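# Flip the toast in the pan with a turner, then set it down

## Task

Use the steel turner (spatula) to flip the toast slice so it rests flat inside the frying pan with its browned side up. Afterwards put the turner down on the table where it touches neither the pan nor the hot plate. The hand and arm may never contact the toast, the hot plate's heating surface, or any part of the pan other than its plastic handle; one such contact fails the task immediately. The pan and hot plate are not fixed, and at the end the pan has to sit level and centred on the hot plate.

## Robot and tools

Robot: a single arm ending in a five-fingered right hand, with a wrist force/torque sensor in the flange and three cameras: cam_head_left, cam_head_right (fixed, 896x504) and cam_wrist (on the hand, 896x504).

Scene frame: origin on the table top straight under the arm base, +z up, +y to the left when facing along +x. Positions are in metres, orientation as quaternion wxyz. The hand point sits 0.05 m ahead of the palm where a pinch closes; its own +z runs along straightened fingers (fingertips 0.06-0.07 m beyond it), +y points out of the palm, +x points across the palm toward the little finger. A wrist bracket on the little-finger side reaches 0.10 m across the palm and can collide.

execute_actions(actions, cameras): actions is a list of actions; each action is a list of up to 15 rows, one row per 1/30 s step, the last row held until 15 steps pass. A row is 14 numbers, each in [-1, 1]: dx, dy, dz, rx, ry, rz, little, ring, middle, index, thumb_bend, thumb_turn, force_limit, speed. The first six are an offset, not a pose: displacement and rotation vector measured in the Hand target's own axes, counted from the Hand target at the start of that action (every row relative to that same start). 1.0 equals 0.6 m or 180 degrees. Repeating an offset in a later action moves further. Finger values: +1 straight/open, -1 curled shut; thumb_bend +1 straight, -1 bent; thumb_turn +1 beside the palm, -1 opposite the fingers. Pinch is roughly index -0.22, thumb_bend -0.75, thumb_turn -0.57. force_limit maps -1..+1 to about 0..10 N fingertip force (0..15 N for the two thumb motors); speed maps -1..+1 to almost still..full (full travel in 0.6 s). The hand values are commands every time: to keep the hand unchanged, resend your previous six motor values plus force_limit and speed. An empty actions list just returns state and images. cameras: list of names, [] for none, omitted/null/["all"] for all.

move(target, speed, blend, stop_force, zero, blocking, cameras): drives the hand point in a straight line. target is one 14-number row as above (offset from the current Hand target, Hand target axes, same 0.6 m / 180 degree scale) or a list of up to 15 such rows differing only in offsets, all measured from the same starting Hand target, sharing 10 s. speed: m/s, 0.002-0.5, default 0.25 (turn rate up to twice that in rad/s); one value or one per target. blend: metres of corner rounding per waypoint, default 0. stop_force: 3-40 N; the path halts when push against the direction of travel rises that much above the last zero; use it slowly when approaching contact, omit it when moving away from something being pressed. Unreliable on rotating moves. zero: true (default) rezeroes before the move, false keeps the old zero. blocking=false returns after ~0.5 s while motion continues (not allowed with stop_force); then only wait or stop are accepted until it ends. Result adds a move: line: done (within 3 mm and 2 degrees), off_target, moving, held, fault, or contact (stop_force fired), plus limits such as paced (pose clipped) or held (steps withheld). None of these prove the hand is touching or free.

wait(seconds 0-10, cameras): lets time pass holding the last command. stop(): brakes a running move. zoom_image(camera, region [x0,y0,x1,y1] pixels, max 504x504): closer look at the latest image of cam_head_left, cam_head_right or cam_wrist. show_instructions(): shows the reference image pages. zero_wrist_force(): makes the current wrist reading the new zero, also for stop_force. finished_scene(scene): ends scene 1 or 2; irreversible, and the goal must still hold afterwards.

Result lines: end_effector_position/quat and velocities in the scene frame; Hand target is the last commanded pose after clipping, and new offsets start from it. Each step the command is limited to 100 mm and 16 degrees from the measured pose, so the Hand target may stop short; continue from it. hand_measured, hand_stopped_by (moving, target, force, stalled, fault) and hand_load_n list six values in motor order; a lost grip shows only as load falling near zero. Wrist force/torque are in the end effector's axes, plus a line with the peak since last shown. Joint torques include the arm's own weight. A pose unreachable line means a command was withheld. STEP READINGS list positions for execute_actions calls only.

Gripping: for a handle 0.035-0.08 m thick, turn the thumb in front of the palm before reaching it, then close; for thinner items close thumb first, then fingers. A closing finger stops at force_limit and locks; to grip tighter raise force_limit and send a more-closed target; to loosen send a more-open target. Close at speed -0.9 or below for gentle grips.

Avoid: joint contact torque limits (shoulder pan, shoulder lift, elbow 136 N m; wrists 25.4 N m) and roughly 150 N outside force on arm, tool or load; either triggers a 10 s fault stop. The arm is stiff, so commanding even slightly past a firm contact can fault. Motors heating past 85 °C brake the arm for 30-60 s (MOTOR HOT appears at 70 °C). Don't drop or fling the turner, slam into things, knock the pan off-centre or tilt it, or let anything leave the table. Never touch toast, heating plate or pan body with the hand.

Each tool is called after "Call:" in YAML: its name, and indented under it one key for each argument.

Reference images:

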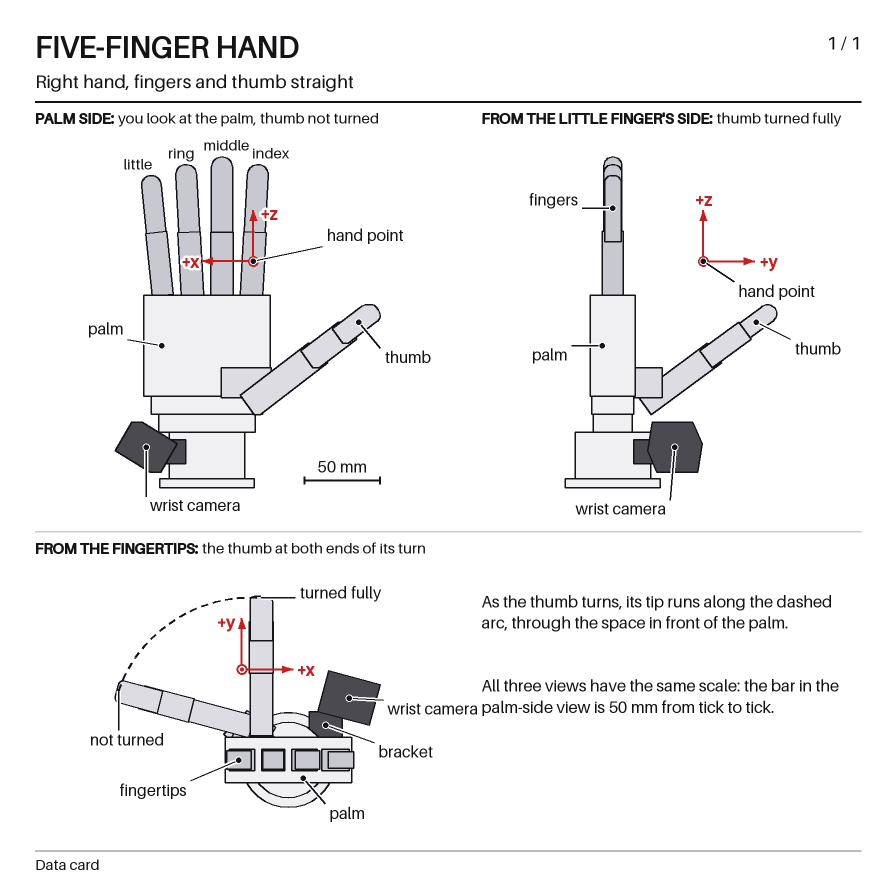

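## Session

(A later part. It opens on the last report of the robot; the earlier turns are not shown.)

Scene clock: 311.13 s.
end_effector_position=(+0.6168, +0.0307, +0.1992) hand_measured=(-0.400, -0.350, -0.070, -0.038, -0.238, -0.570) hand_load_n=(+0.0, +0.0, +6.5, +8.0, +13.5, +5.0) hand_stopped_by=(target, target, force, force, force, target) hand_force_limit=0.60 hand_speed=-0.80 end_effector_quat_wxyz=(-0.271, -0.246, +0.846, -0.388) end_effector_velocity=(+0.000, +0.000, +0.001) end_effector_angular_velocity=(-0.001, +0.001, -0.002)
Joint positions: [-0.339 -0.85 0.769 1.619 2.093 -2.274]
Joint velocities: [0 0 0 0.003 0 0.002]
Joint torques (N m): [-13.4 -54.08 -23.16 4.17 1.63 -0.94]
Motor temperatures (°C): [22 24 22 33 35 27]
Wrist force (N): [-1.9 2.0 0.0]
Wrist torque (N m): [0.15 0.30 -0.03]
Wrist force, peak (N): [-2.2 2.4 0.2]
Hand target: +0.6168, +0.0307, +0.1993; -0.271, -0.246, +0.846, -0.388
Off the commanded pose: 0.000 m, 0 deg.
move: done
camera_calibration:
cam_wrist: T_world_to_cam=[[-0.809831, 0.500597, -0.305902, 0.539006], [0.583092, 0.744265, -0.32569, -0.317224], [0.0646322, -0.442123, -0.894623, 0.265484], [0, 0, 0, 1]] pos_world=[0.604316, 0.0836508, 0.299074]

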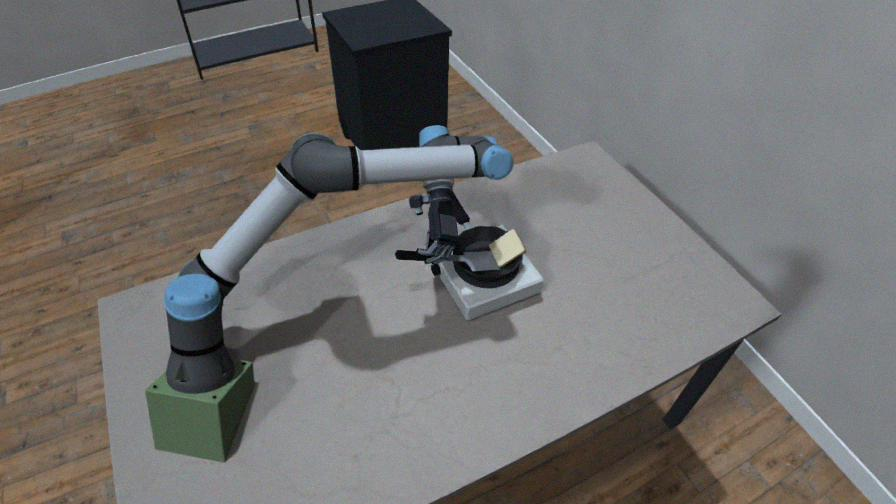

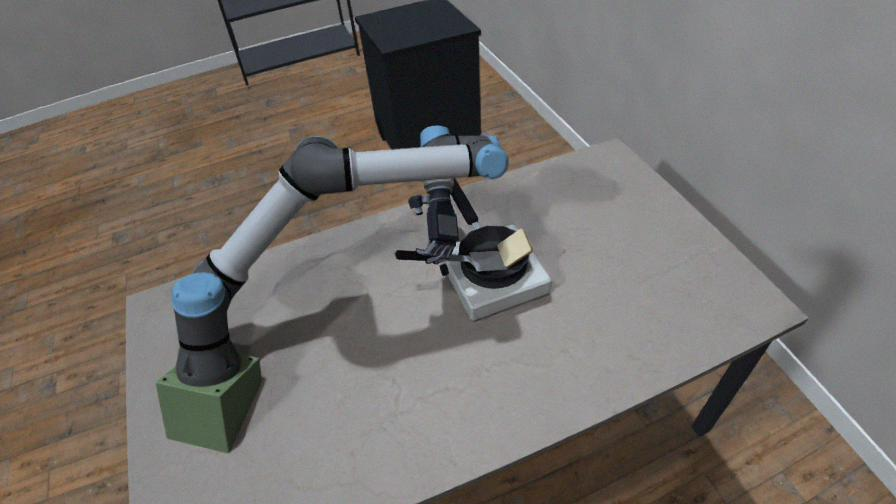

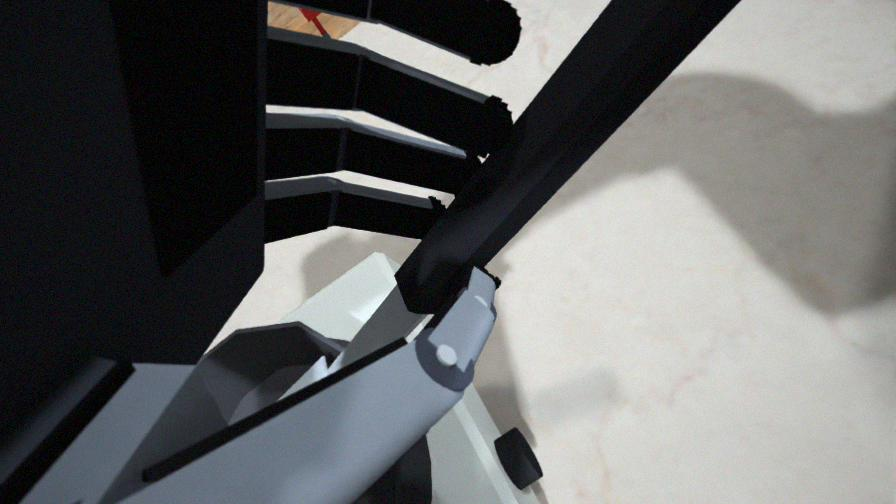

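Call:
move:
  target: [-0.0183,-0.0157,-0.0067,0,0,0,-0.4,-0.35,-0.35,-0.5,-0.95,-0.57,0.6,-0.8]
  speed: 0.02
  cameras: ["cam_head_left","cam_head_right"]

Call:
zoom_image:
  camera: "cam_head_left"
  region: [430, 225, 530, 295]

Call:
zoom_image:
  camera: "cam_head_right"
  region: [440, 225, 540, 295]

Scene clock: 324.87 s.
end_effector_position=(+0.6317, +0.0307, +0.1993) hand_measured=(-0.400, -0.350, -0.070, -0.038, -0.238, -0.570) hand_load_n=(+0.0, +0.0, +7.0, +8.0, +14.0, +5.0) hand_stopped_by=(target, target, force, force, force, target) hand_force_limit=0.60 hand_speed=-0.80 end_effector_quat_wxyz=(-0.271, -0.246, +0.846, -0.388) end_effector_velocity=(+0.001, +0.000, +0.000) end_effector_angular_velocity=(-0.001, -0.004, +0.002)
Joint positions: [-0.336 -0.796 0.665 1.672 2.093 -2.271]
Joint velocities: [0 -0.002 0 -0.003 0 0]
Joint torques (N m): [-15.46 -61.66 -8.99 0.04 3 1.67]
Motor temperatures (°C): [22 24 22 33 35 27]
Wrist force (N): [-1.4 1.9 0.5]
Wrist torque (N m): [0.19 0.20 0.03]
Wrist force, peak (N): [-2.4 2.1 0.1]
Hand target: +0.6318, +0.0307, +0.1993; -0.271, -0.246, +0.846, -0.388
Off the commanded pose: 0.000 m, 0 deg.
move: done
Images, in order (width x height): cam_head_left 896x504, cam_head_right 896x504.

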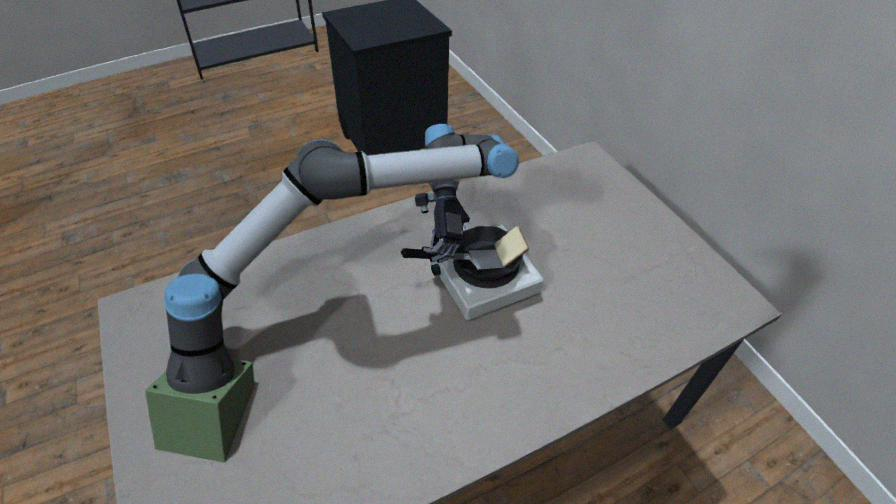

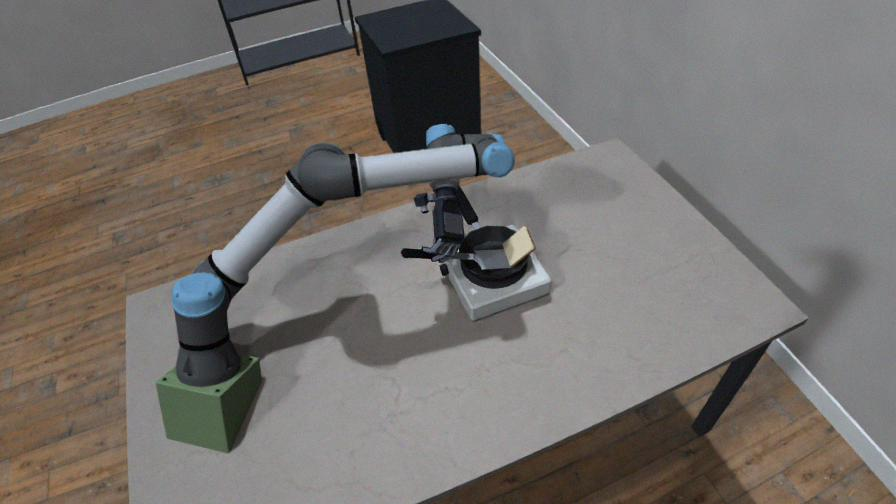

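Scaled by 5.040.

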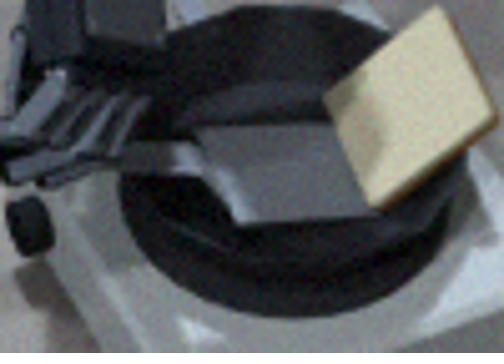

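Scaled by 5.040.

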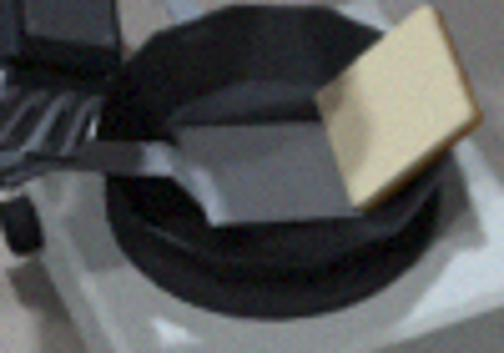

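Call:
move:
  target: [-0.0085,-0.0073,-0.0031,0,0,0,-0.4,-0.35,-0.35,-0.5,-0.95,-0.57,0.6,-0.8]
  speed: 0.02
  cameras: ["cam_head_left","cam_head_right"]

Call:
zoom_image:
  camera: "cam_head_left"
  region: [430, 225, 530, 295]

Call:
zoom_image:
  camera: "cam_head_right"
  region: [440, 225, 540, 295]

Scene clock: 328.10 s.
end_effector_position=(+0.6387, +0.0306, +0.1993) hand_measured=(-0.400, -0.350, -0.070, -0.038, -0.238, -0.570) hand_load_n=(+0.0, +0.0, +7.0, +8.0, +14.0, +5.0) hand_stopped_by=(target, target, force, force, force, target) hand_force_limit=0.60 hand_speed=-0.80 end_effector_quat_wxyz=(-0.271, -0.246, +0.846, -0.388) end_effector_velocity=(+0.000, +0.000, +0.000) end_effector_angular_velocity=(+0.000, -0.002, +0.001)
Joint positions: [-0.335 -0.768 0.611 1.699 2.094 -2.269]
Joint velocities: [-0.001 -0.002 0.003 -0.004 0 -0.001]
Joint torques (N m): [-13.38 -64.74 -9.51 -0.05 3.14 1.87]
Motor temperatures (°C): [22 24 22 33 35 27]
Wrist force (N): [-1.9 1.8 0.0]
Wrist torque (N m): [0.14 0.31 -0.02]
Wrist force, peak (N): [-1.8 2.4 0.5]
Hand target: +0.6387, +0.0307, +0.1994; -0.271, -0.246, +0.846, -0.388
Off the commanded pose: 0.000 m, 0 deg.
move: done
Images, in order (width x height): cam_head_left 896x504, cam_head_right 896x504.

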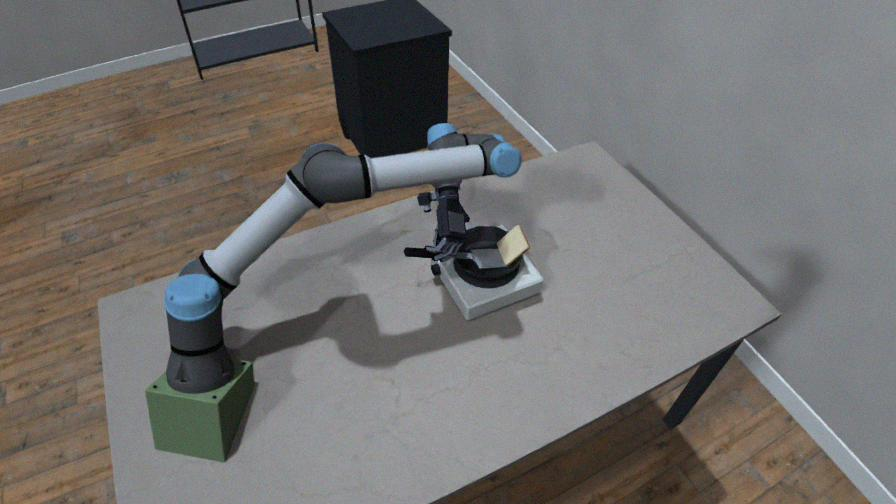

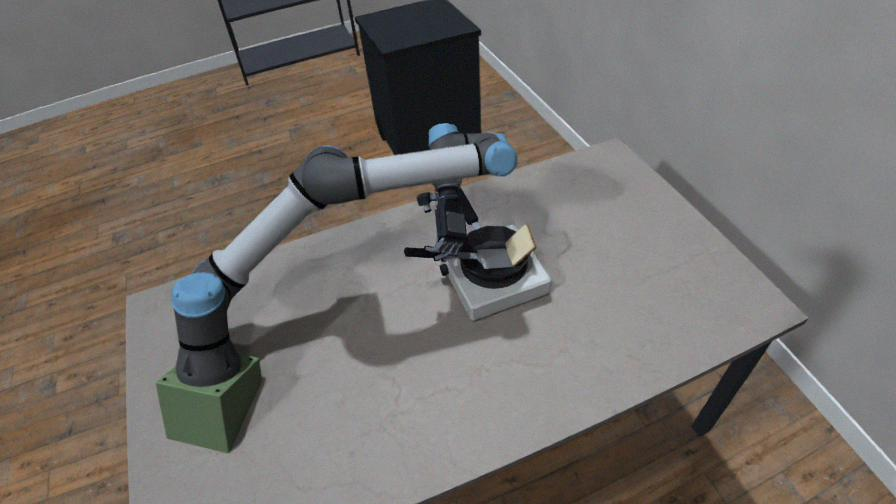

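Scaled by 5.040.

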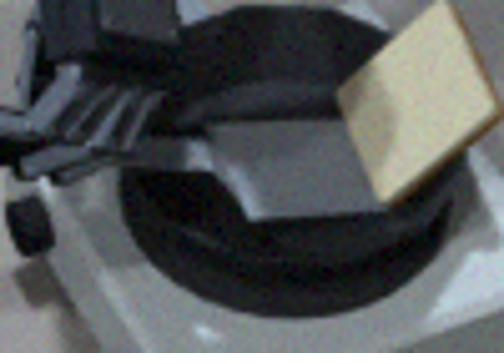

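Scaled by 5.040.

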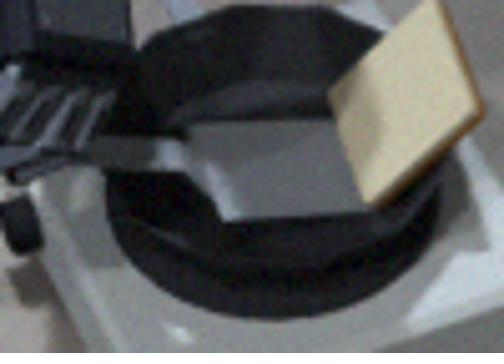

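Call:
move:
  target: [0.0244,0.0209,0.0089,0,0,0,-0.4,-0.35,-0.35,-0.5,-0.95,-0.57,0.6,-0.8]
  speed: 0.015
  cameras: ["cam_head_left","cam_head_right"]

Call:
zoom_image:
  camera: "cam_head_left"
  region: [430, 225, 530, 295]

Call:
zoom_image:
  camera: "cam_head_right"
  region: [440, 225, 540, 295]

Scene clock: 335.00 s.
end_effector_position=(+0.6188, +0.0307, +0.1994) hand_measured=(-0.400, -0.350, -0.070, -0.038, -0.238, -0.570) hand_load_n=(+0.0, +0.0, +7.0, +8.0, +14.0, +5.0) hand_stopped_by=(target, target, force, force, force, target) hand_force_limit=0.60 hand_speed=-0.80 end_effector_quat_wxyz=(-0.271, -0.246, +0.846, -0.388) end_effector_velocity=(+0.000, +0.000, +0.000) end_effector_angular_velocity=(+0.000, +0.001, +0.001)
Joint positions: [-0.339 -0.843 0.756 1.626 2.093 -2.274]
Joint velocities: [0.001 0.002 -0.003 0.001 0.001 0]
Joint torques (N m): [-21.89 -38.5 -22.78 4.65 0.27 -1.71]
Motor temperatures (°C): [22 24 22 33 35 27]
Wrist force (N): [-1.6 2.1 0.2]
Wrist torque (N m): [0.15 0.25 -0.02]
Wrist force, peak (N): [-2.2 2.2 0.1]
Hand target: +0.6188, +0.0307, +0.1993; -0.271, -0.246, +0.846, -0.388
Off the commanded pose: 0.000 m, 0 deg.
move: done
Images, in order (width x height): cam_head_left 896x504, cam_head_right 896x504.

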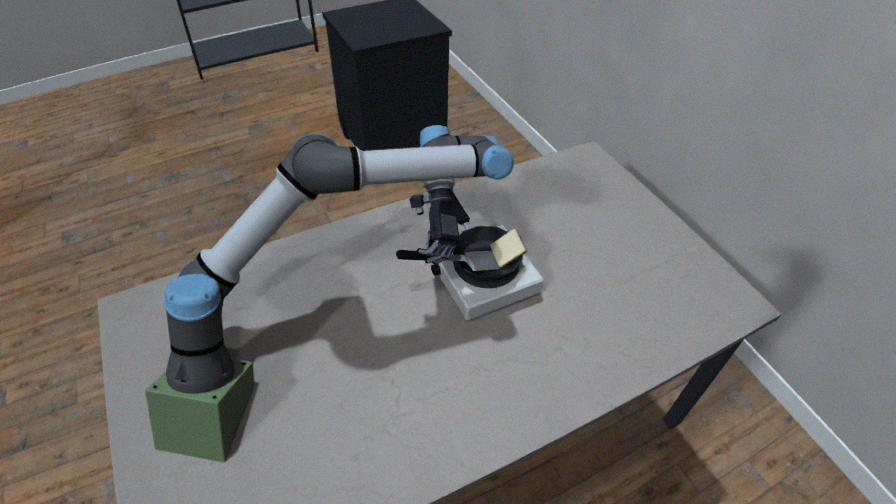

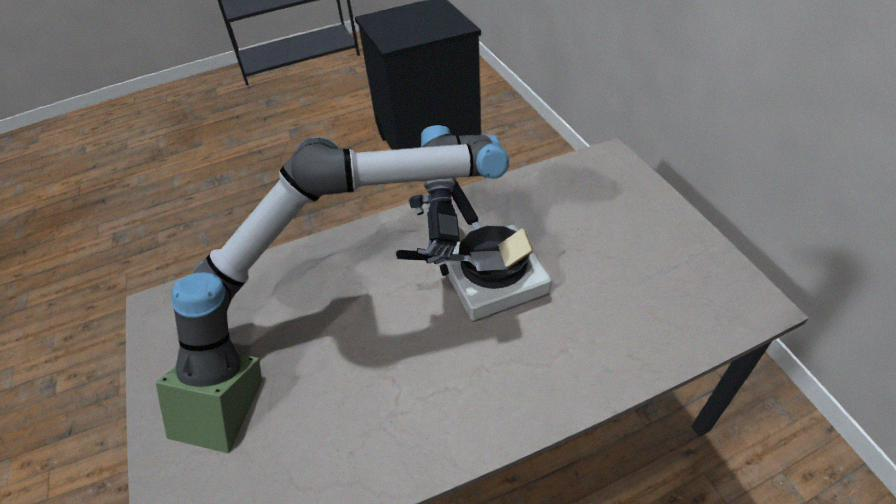

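Scaled by 5.040.

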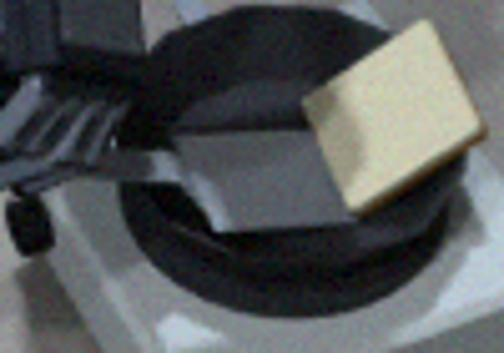

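Scaled by 5.040.

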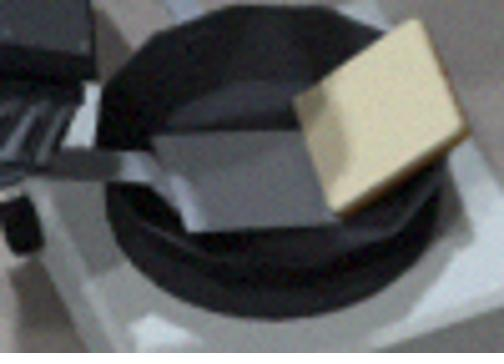

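Call:
move:
  target: [-0.0108,0.0087,0.0092,0,0,0,-0.4,-0.35,-0.35,-0.5,-0.95,-0.57,0.6,-0.8]
  speed: 0.01
  stop_force: 3
  cameras: ["cam_wrist","cam_head_left","cam_head_right"]

Call:
zoom_image:
  camera: "cam_head_left"
  region: [430, 225, 530, 295]

Call:
zoom_image:
  camera: "cam_head_right"
  region: [440, 225, 540, 295]

Scene clock: 373.07 s.
end_effector_position=(+0.6188, +0.0307, +0.1893) hand_measured=(-0.400, -0.350, -0.070, -0.038, -0.238, -0.570) hand_load_n=(+0.0, +0.0, +8.0, +7.0, +14.5, +3.5) hand_stopped_by=(target, target, force, force, force, target) hand_force_limit=0.60 hand_speed=-0.80 end_effector_quat_wxyz=(-0.271, -0.246, +0.846, -0.388) end_effector_velocity=(+0.000, +0.000, +0.000) end_effector_angular_velocity=(+0.000, -0.002, +0.001)
Joint positions: [-0.331 -0.836 0.767 1.612 2.094 -2.265]
Joint velocities: [0 0 -0.001 -0.001 0 0]
Joint torques (N m): [-23.85 -53.41 -24.39 4.3 2.87 -1.26]
Motor temperatures (°C): [22 24 21 33 35 27]
Wrist force (N): [-0.9 2.0 -0.1]
Wrist torque (N m): [0.22 0.16 0.09]
Wrist force, peak (N): [-2.0 2.5 -0.1]
Hand target: +0.6188, +0.0307, +0.1894; -0.271, -0.246, +0.846, -0.388
Off the commanded pose: 0.000 m, 0 deg.
move: done
camera_calibration:
cam_wrist: T_world_to_cam=[[-0.809962, 0.500596, -0.305558, 0.537569], [0.582952, 0.744268, -0.325933, -0.321469], [0.0642565, -0.442119, -0.894652, 0.256677], [0, 0, 0, 1]] pos_world=[0.606319, 0.0836363, 0.289118]

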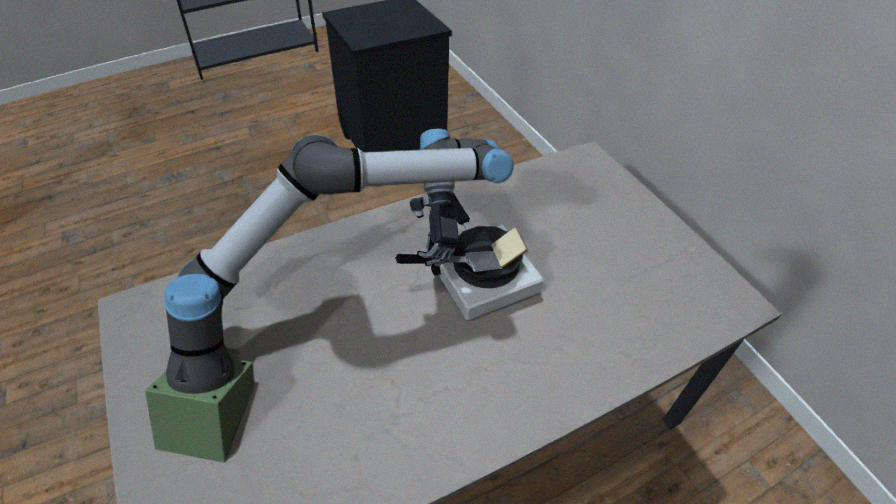

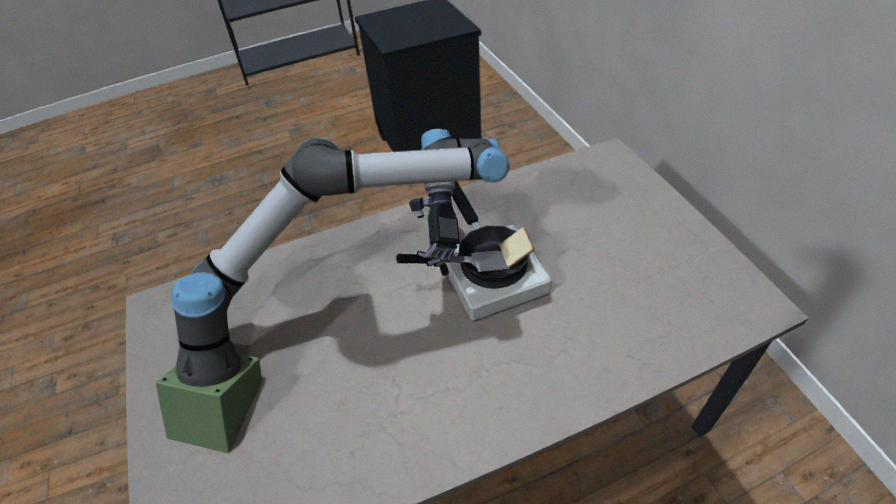

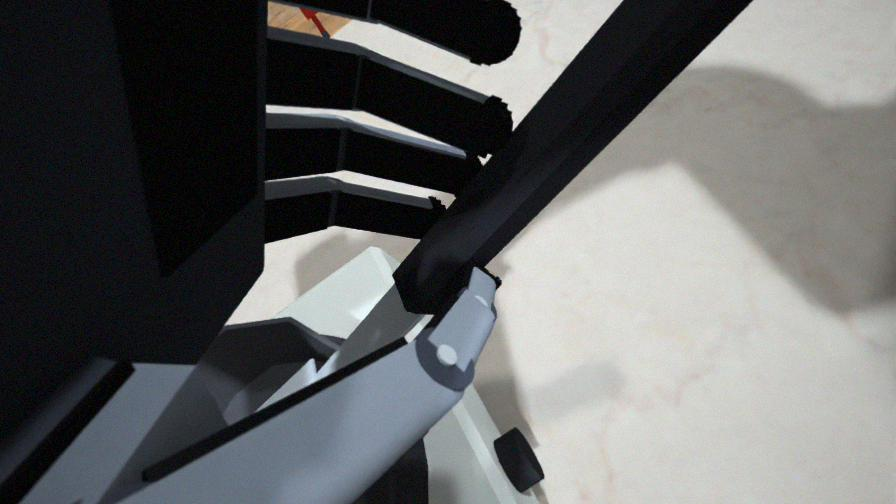

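Scaled by 5.040.

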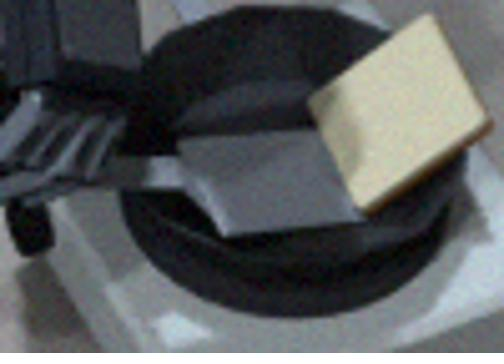

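Scaled by 5.040.

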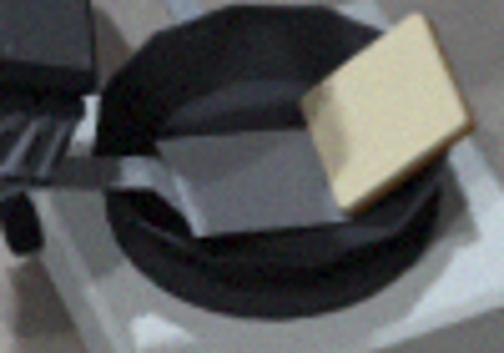

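Call:
execute_actions:
  actions:
    - [[-0.0269,-0.0230,-0.0098,0,0,0,-0.4,-0.35,-0.35,-0.5,-0.95,-0.57,0.6,-0.8]]
  cameras: ["cam_head_left","cam_head_right"]

Call:
zoom_image:
  camera: "cam_head_left"
  region: [430, 225, 530, 295]

Call:
zoom_image:
  camera: "cam_head_right"
  region: [440, 225, 540, 295]

Scene clock: 390.10 s.
end_effector_position=(+0.6408, +0.0307, +0.1894) hand_measured=(-0.400, -0.350, -0.070, -0.038, -0.238, -0.570) hand_load_n=(+0.0, +0.0, +7.5, +7.0, +14.5, +3.5) hand_stopped_by=(target, target, force, force, force, target) hand_force_limit=0.60 hand_speed=-0.80 end_effector_quat_wxyz=(-0.271, -0.246, +0.846, -0.388) end_effector_velocity=(+0.000, +0.000, +0.000) end_effector_angular_velocity=(+0.001, +0.002, -0.001)
Joint positions: [-0.327 -0.754 0.607 1.692 2.094 -2.26]
Joint velocities: [0 0 0.001 0.001 -0.001 0]
Joint torques (N m): [-25.93 -40.04 -20.43 4.52 1.51 -2.09]
Motor temperatures (°C): [22 24 21 33 35 27]
Wrist force (N): [-1.3 1.6 -0.4]
Wrist torque (N m): [0.17 0.28 0.02]
Wrist force, peak (N): [3.7 4.2 -0.4]
Hand target: +0.6408, +0.0307, +0.1894; -0.271, -0.246, +0.846, -0.388
Off the commanded pose: 0.000 m, 0 deg.
Step readings (end_effector_position):
0: (+0.6188, +0.0307, +0.1894)
1: (+0.6192, +0.0306, +0.1893)
2: (+0.6229, +0.0304, +0.1887)
4: (+0.6372, +0.0304, +0.1886)
8: (+0.6419, +0.0307, +0.1895)
15: (+0.6407, +0.0307, +0.1893)
Images, in order (width x height): cam_head_left 896x504, cam_head_right 896x504.

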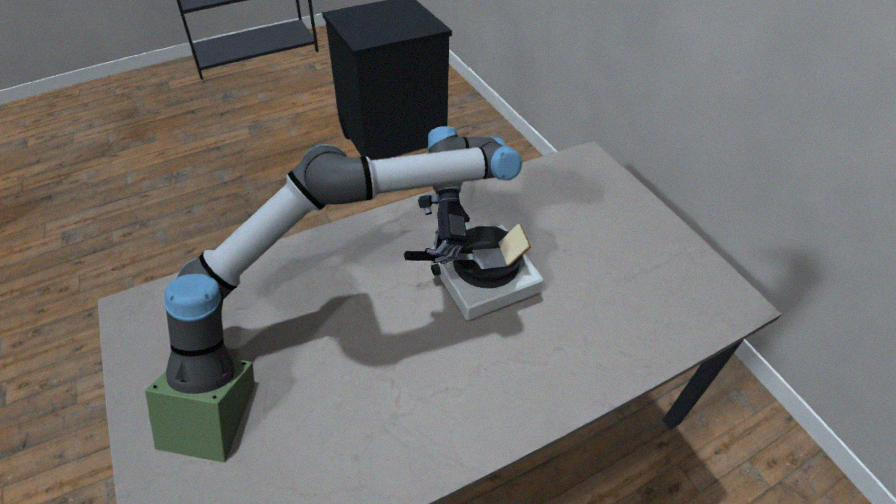

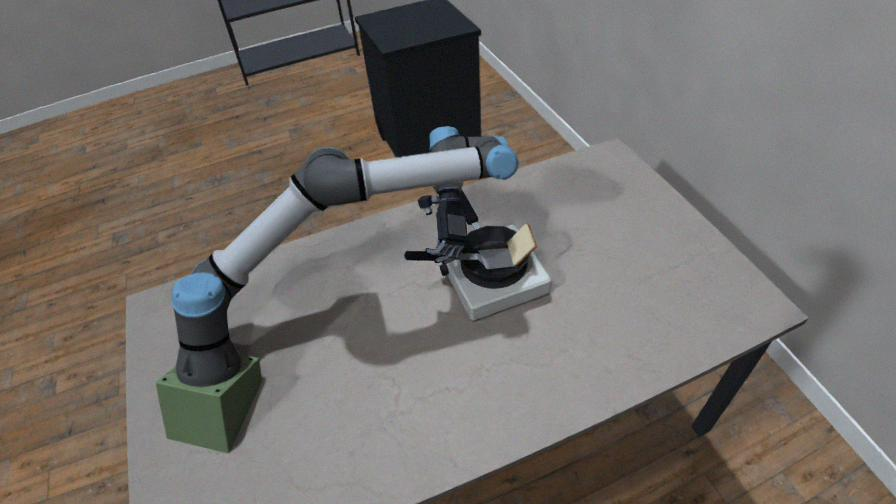

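Scaled by 5.040.

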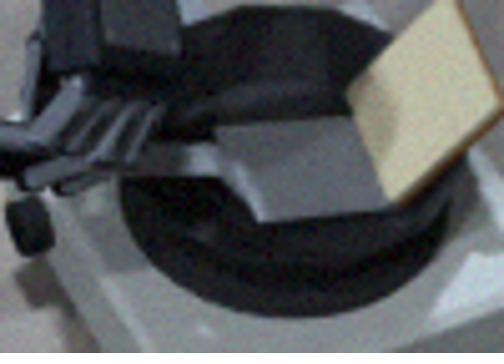

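Scaled by 5.040.

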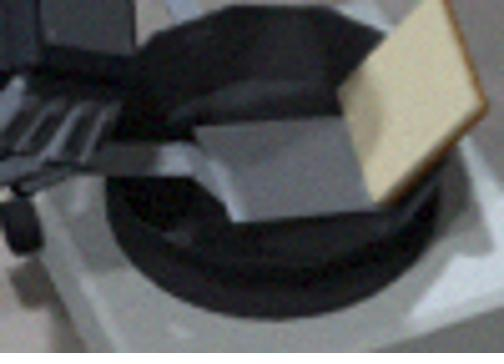

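Call:
move:
  target: [0.0108,-0.0087,-0.0092,0,0,0,-0.4,-0.35,-0.35,-0.5,-0.95,-0.57,0.6,-0.8]
  speed: 0.02
  cameras: ["cam_head_left","cam_head_right"]

Call:
zoom_image:
  camera: "cam_head_left"
  region: [430, 225, 530, 295]

Call:
zoom_image:
  camera: "cam_head_right"
  region: [440, 225, 540, 295]

Scene clock: 394.93 s.
end_effector_position=(+0.6408, +0.0307, +0.1996) hand_measured=(-0.400, -0.350, -0.070, -0.038, -0.238, -0.570) hand_load_n=(+0.0, +0.0, +7.0, +8.0, +13.5, +5.0) hand_stopped_by=(target, target, force, force, force, target) hand_force_limit=0.60 hand_speed=-0.80 end_effector_quat_wxyz=(-0.271, -0.246, +0.846, -0.388) end_effector_velocity=(+0.000, +0.000, +0.000) end_effector_angular_velocity=(+0.001, +0.001, +0.001)
Joint positions: [-0.334 -0.76 0.594 1.707 2.094 -2.269]
Joint velocities: [0 0 -0.002 0.001 -0.001 -0.002]
Joint torques (N m): [-15.56 -53.54 -9.82 1.93 0.42 -0.7]
Motor temperatures (°C): [22 24 21 33 35 27]
Wrist force (N): [-1.9 1.7 -0.1]
Wrist torque (N m): [0.13 0.31 -0.05]
Wrist force, peak (N): [-2.0 2.3 0.0]
Hand target: +0.6408, +0.0307, +0.1993; -0.271, -0.246, +0.846, -0.388
Off the commanded pose: 0.000 m, 0 deg.
move: done
Images, in order (width x height): cam_head_left 896x504, cam_head_right 896x504.

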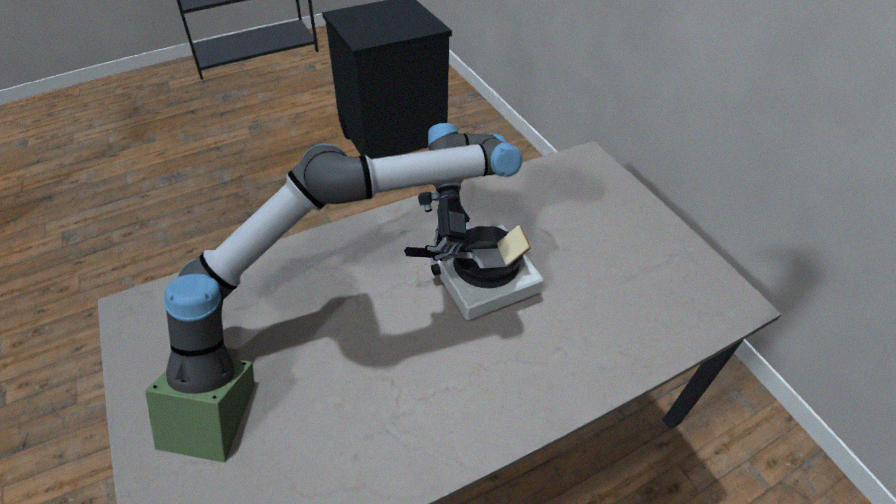

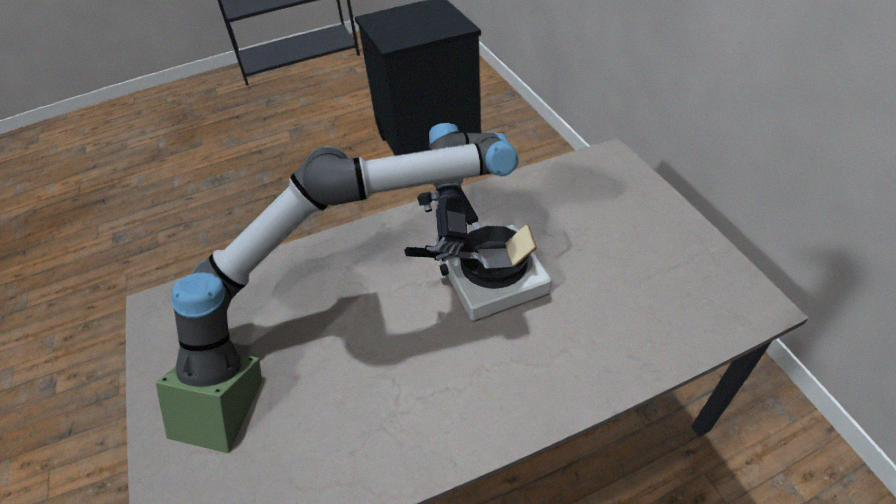

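Scaled by 5.040.

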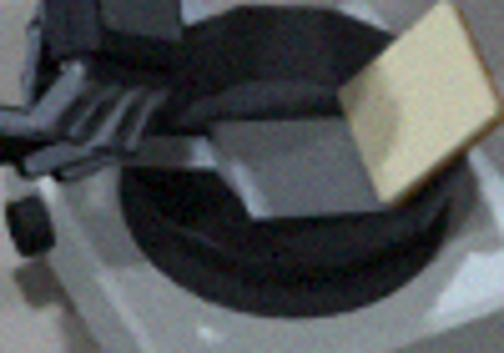

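Scaled by 5.040.

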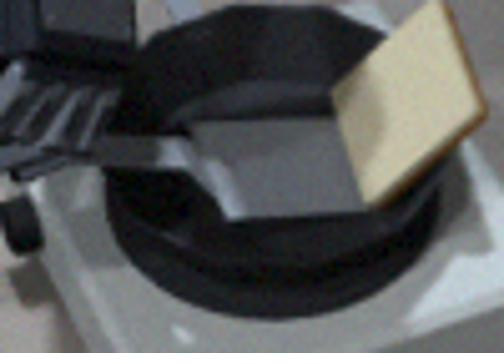

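Call:
move:
  target: [0.0108,-0.0087,-0.0092,0,0,0,-0.4,-0.35,-0.35,-0.5,-0.95,-0.57,0.6,-0.8]
  speed: 0.02
  cameras: ["cam_head_left","cam_head_right"]

Call:
zoom_image:
  camera: "cam_head_left"
  region: [430, 225, 530, 295]

Call:
zoom_image:
  camera: "cam_head_right"
  region: [440, 225, 540, 295]

Scene clock: 399.40 s.
end_effector_position=(+0.6408, +0.0307, +0.2095) hand_measured=(-0.400, -0.350, -0.070, -0.038, -0.238, -0.570) hand_load_n=(+0.0, +0.0, +6.5, +8.0, +13.5, +5.0) hand_stopped_by=(target, target, force, force, force, target) hand_force_limit=0.60 hand_speed=-0.80 end_effector_quat_wxyz=(-0.271, -0.246, +0.846, -0.388) end_effector_velocity=(+0.000, +0.000, -0.001) end_effector_angular_velocity=(+0.000, +0.002, +0.000)
Joint positions: [-0.342 -0.765 0.579 1.723 2.093 -2.277]
Joint velocities: [0.001 0 0.002 0 0 0]
Joint torques (N m): [-14.4 -51.65 -9.89 1.33 0.56 0.13]
Motor temperatures (°C): [22 24 21 33 35 27]
Wrist force (N): [-2.1 2.0 -0.1]
Wrist torque (N m): [0.19 0.36 -0.04]
Wrist force, peak (N): [-2.0 2.2 0.3]
Hand target: +0.6408, +0.0307, +0.2093; -0.271, -0.246, +0.846, -0.388
Off the commanded pose: 0.000 m, 0 deg.
move: done
Images, in order (width x height): cam_head_left 896x504, cam_head_right 896x504.

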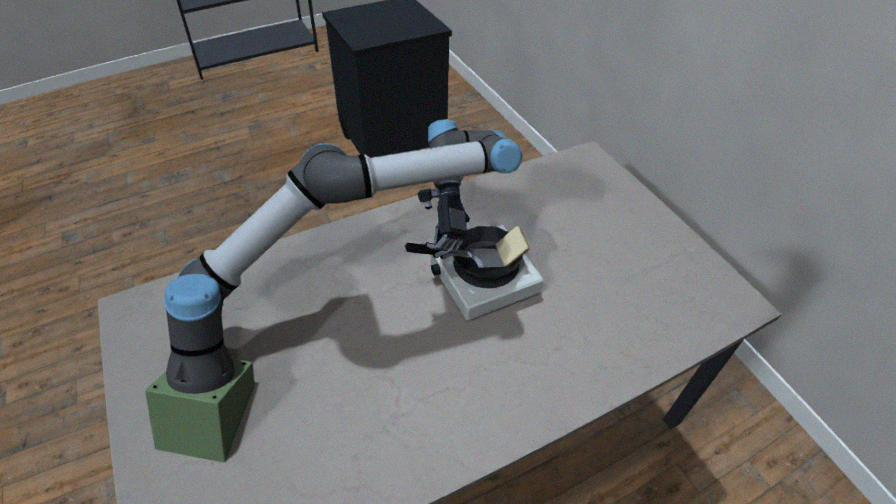

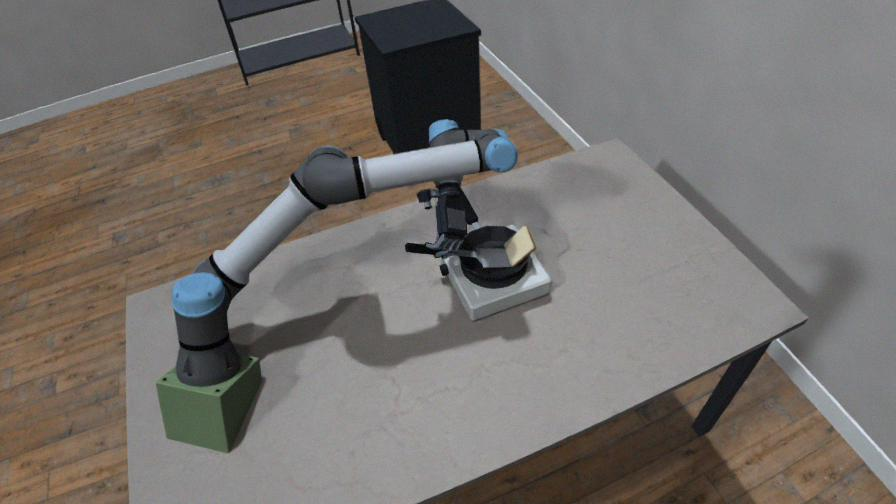

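Scaled by 5.040.

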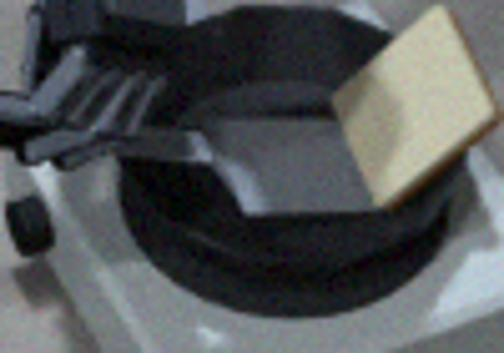

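Scaled by 5.040.

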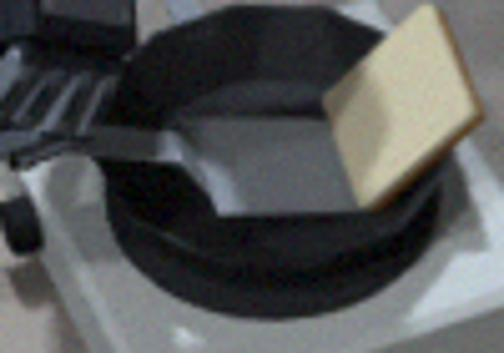

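Call:
move:
  target: [0.0130,-0.0104,-0.0111,0,0,0,-0.4,-0.35,-0.35,-0.5,-0.95,-0.57,0.6,-0.8]
  speed: 0.02
  cameras: ["cam_wrist","cam_head_left","cam_head_right"]

Call:
zoom_image:
  camera: "cam_head_left"
  region: [430, 225, 530, 295]

Call:
zoom_image:
  camera: "cam_head_right"
  region: [440, 225, 540, 295]

Scene clock: 402.63 s.
end_effector_position=(+0.6407, +0.0307, +0.2215) hand_measured=(-0.400, -0.350, -0.070, -0.038, -0.238, -0.570) hand_load_n=(+0.0, -0.5, +6.5, +8.5, +14.0, +4.5) hand_stopped_by=(target, target, force, force, force, target) hand_force_limit=0.60 hand_speed=-0.80 end_effector_quat_wxyz=(-0.271, -0.246, +0.846, -0.388) end_effector_velocity=(-0.001, +0.000, +0.000) end_effector_angular_velocity=(+0.001, +0.001, -0.002)
Joint positions: [-0.35 -0.77 0.56 1.742 2.093 -2.287]
Joint velocities: [-0.001 0 0.003 0 -0.001 0]
Joint torques (N m): [-13.85 -52.79 -9.88 1.15 0.54 -0.03]
Motor temperatures (°C): [22 24 21 33 35 27]
Wrist force (N): [-1.8 2.3 0.3]
Wrist torque (N m): [0.21 0.32 -0.03]
Wrist force, peak (N): [-2.2 2.4 0.0]
Hand target: +0.6407, +0.0307, +0.2213; -0.271, -0.246, +0.846, -0.388
Off the commanded pose: 0.000 m, 0 deg.
move: done
camera_calibration:
cam_wrist: T_world_to_cam=[[-0.80996, 0.500582, -0.305584, 0.565154], [0.582952, 0.744266, -0.325937, -0.323784], [0.064278, -0.442137, -0.894642, 0.284135], [0, 0, 0, 1]] pos_world=[0.628239, 0.0837016, 0.321368]

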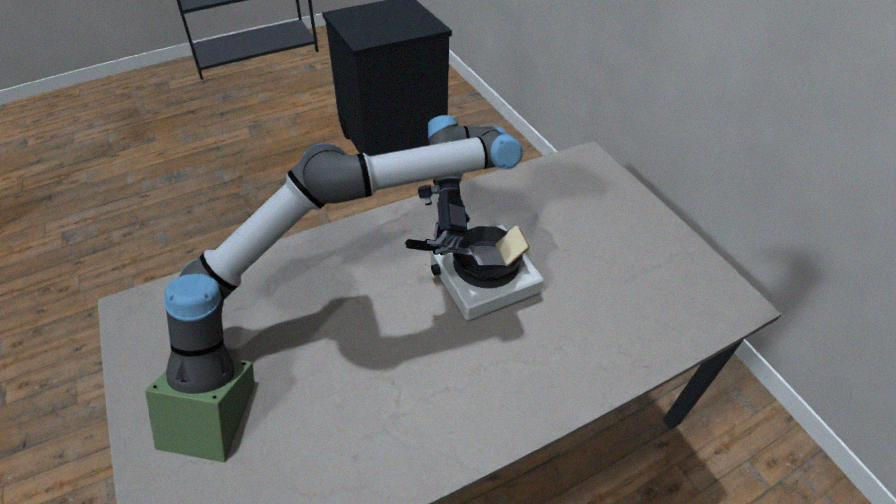

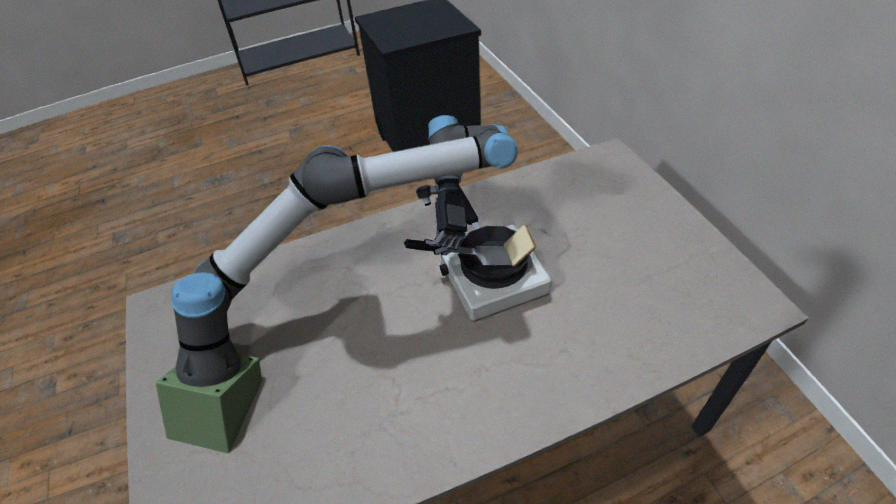

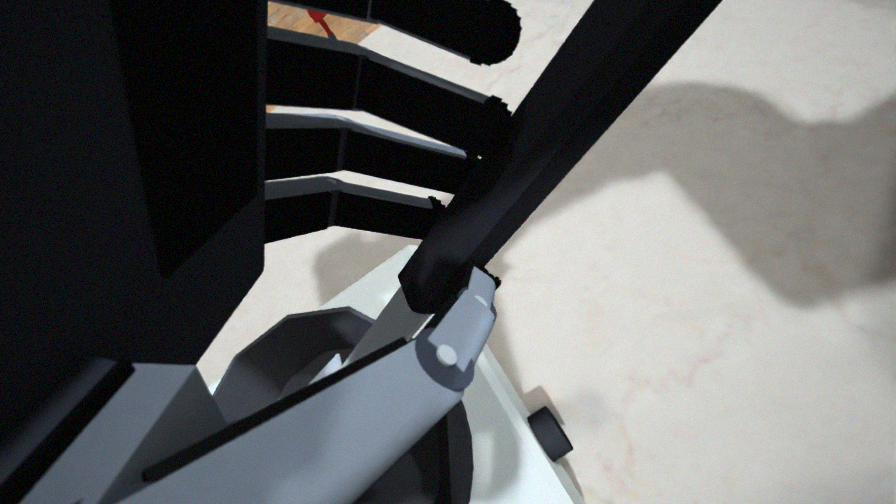

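Scaled by 5.040.

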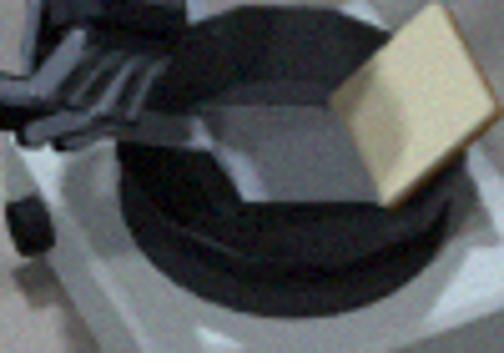

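Scaled by 5.040.

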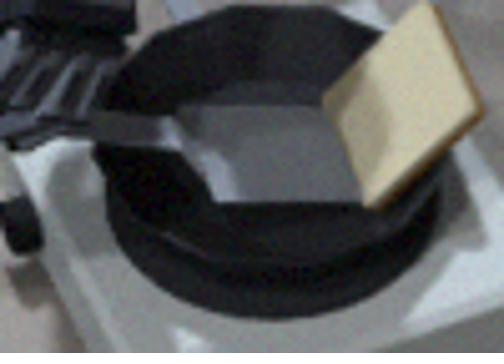

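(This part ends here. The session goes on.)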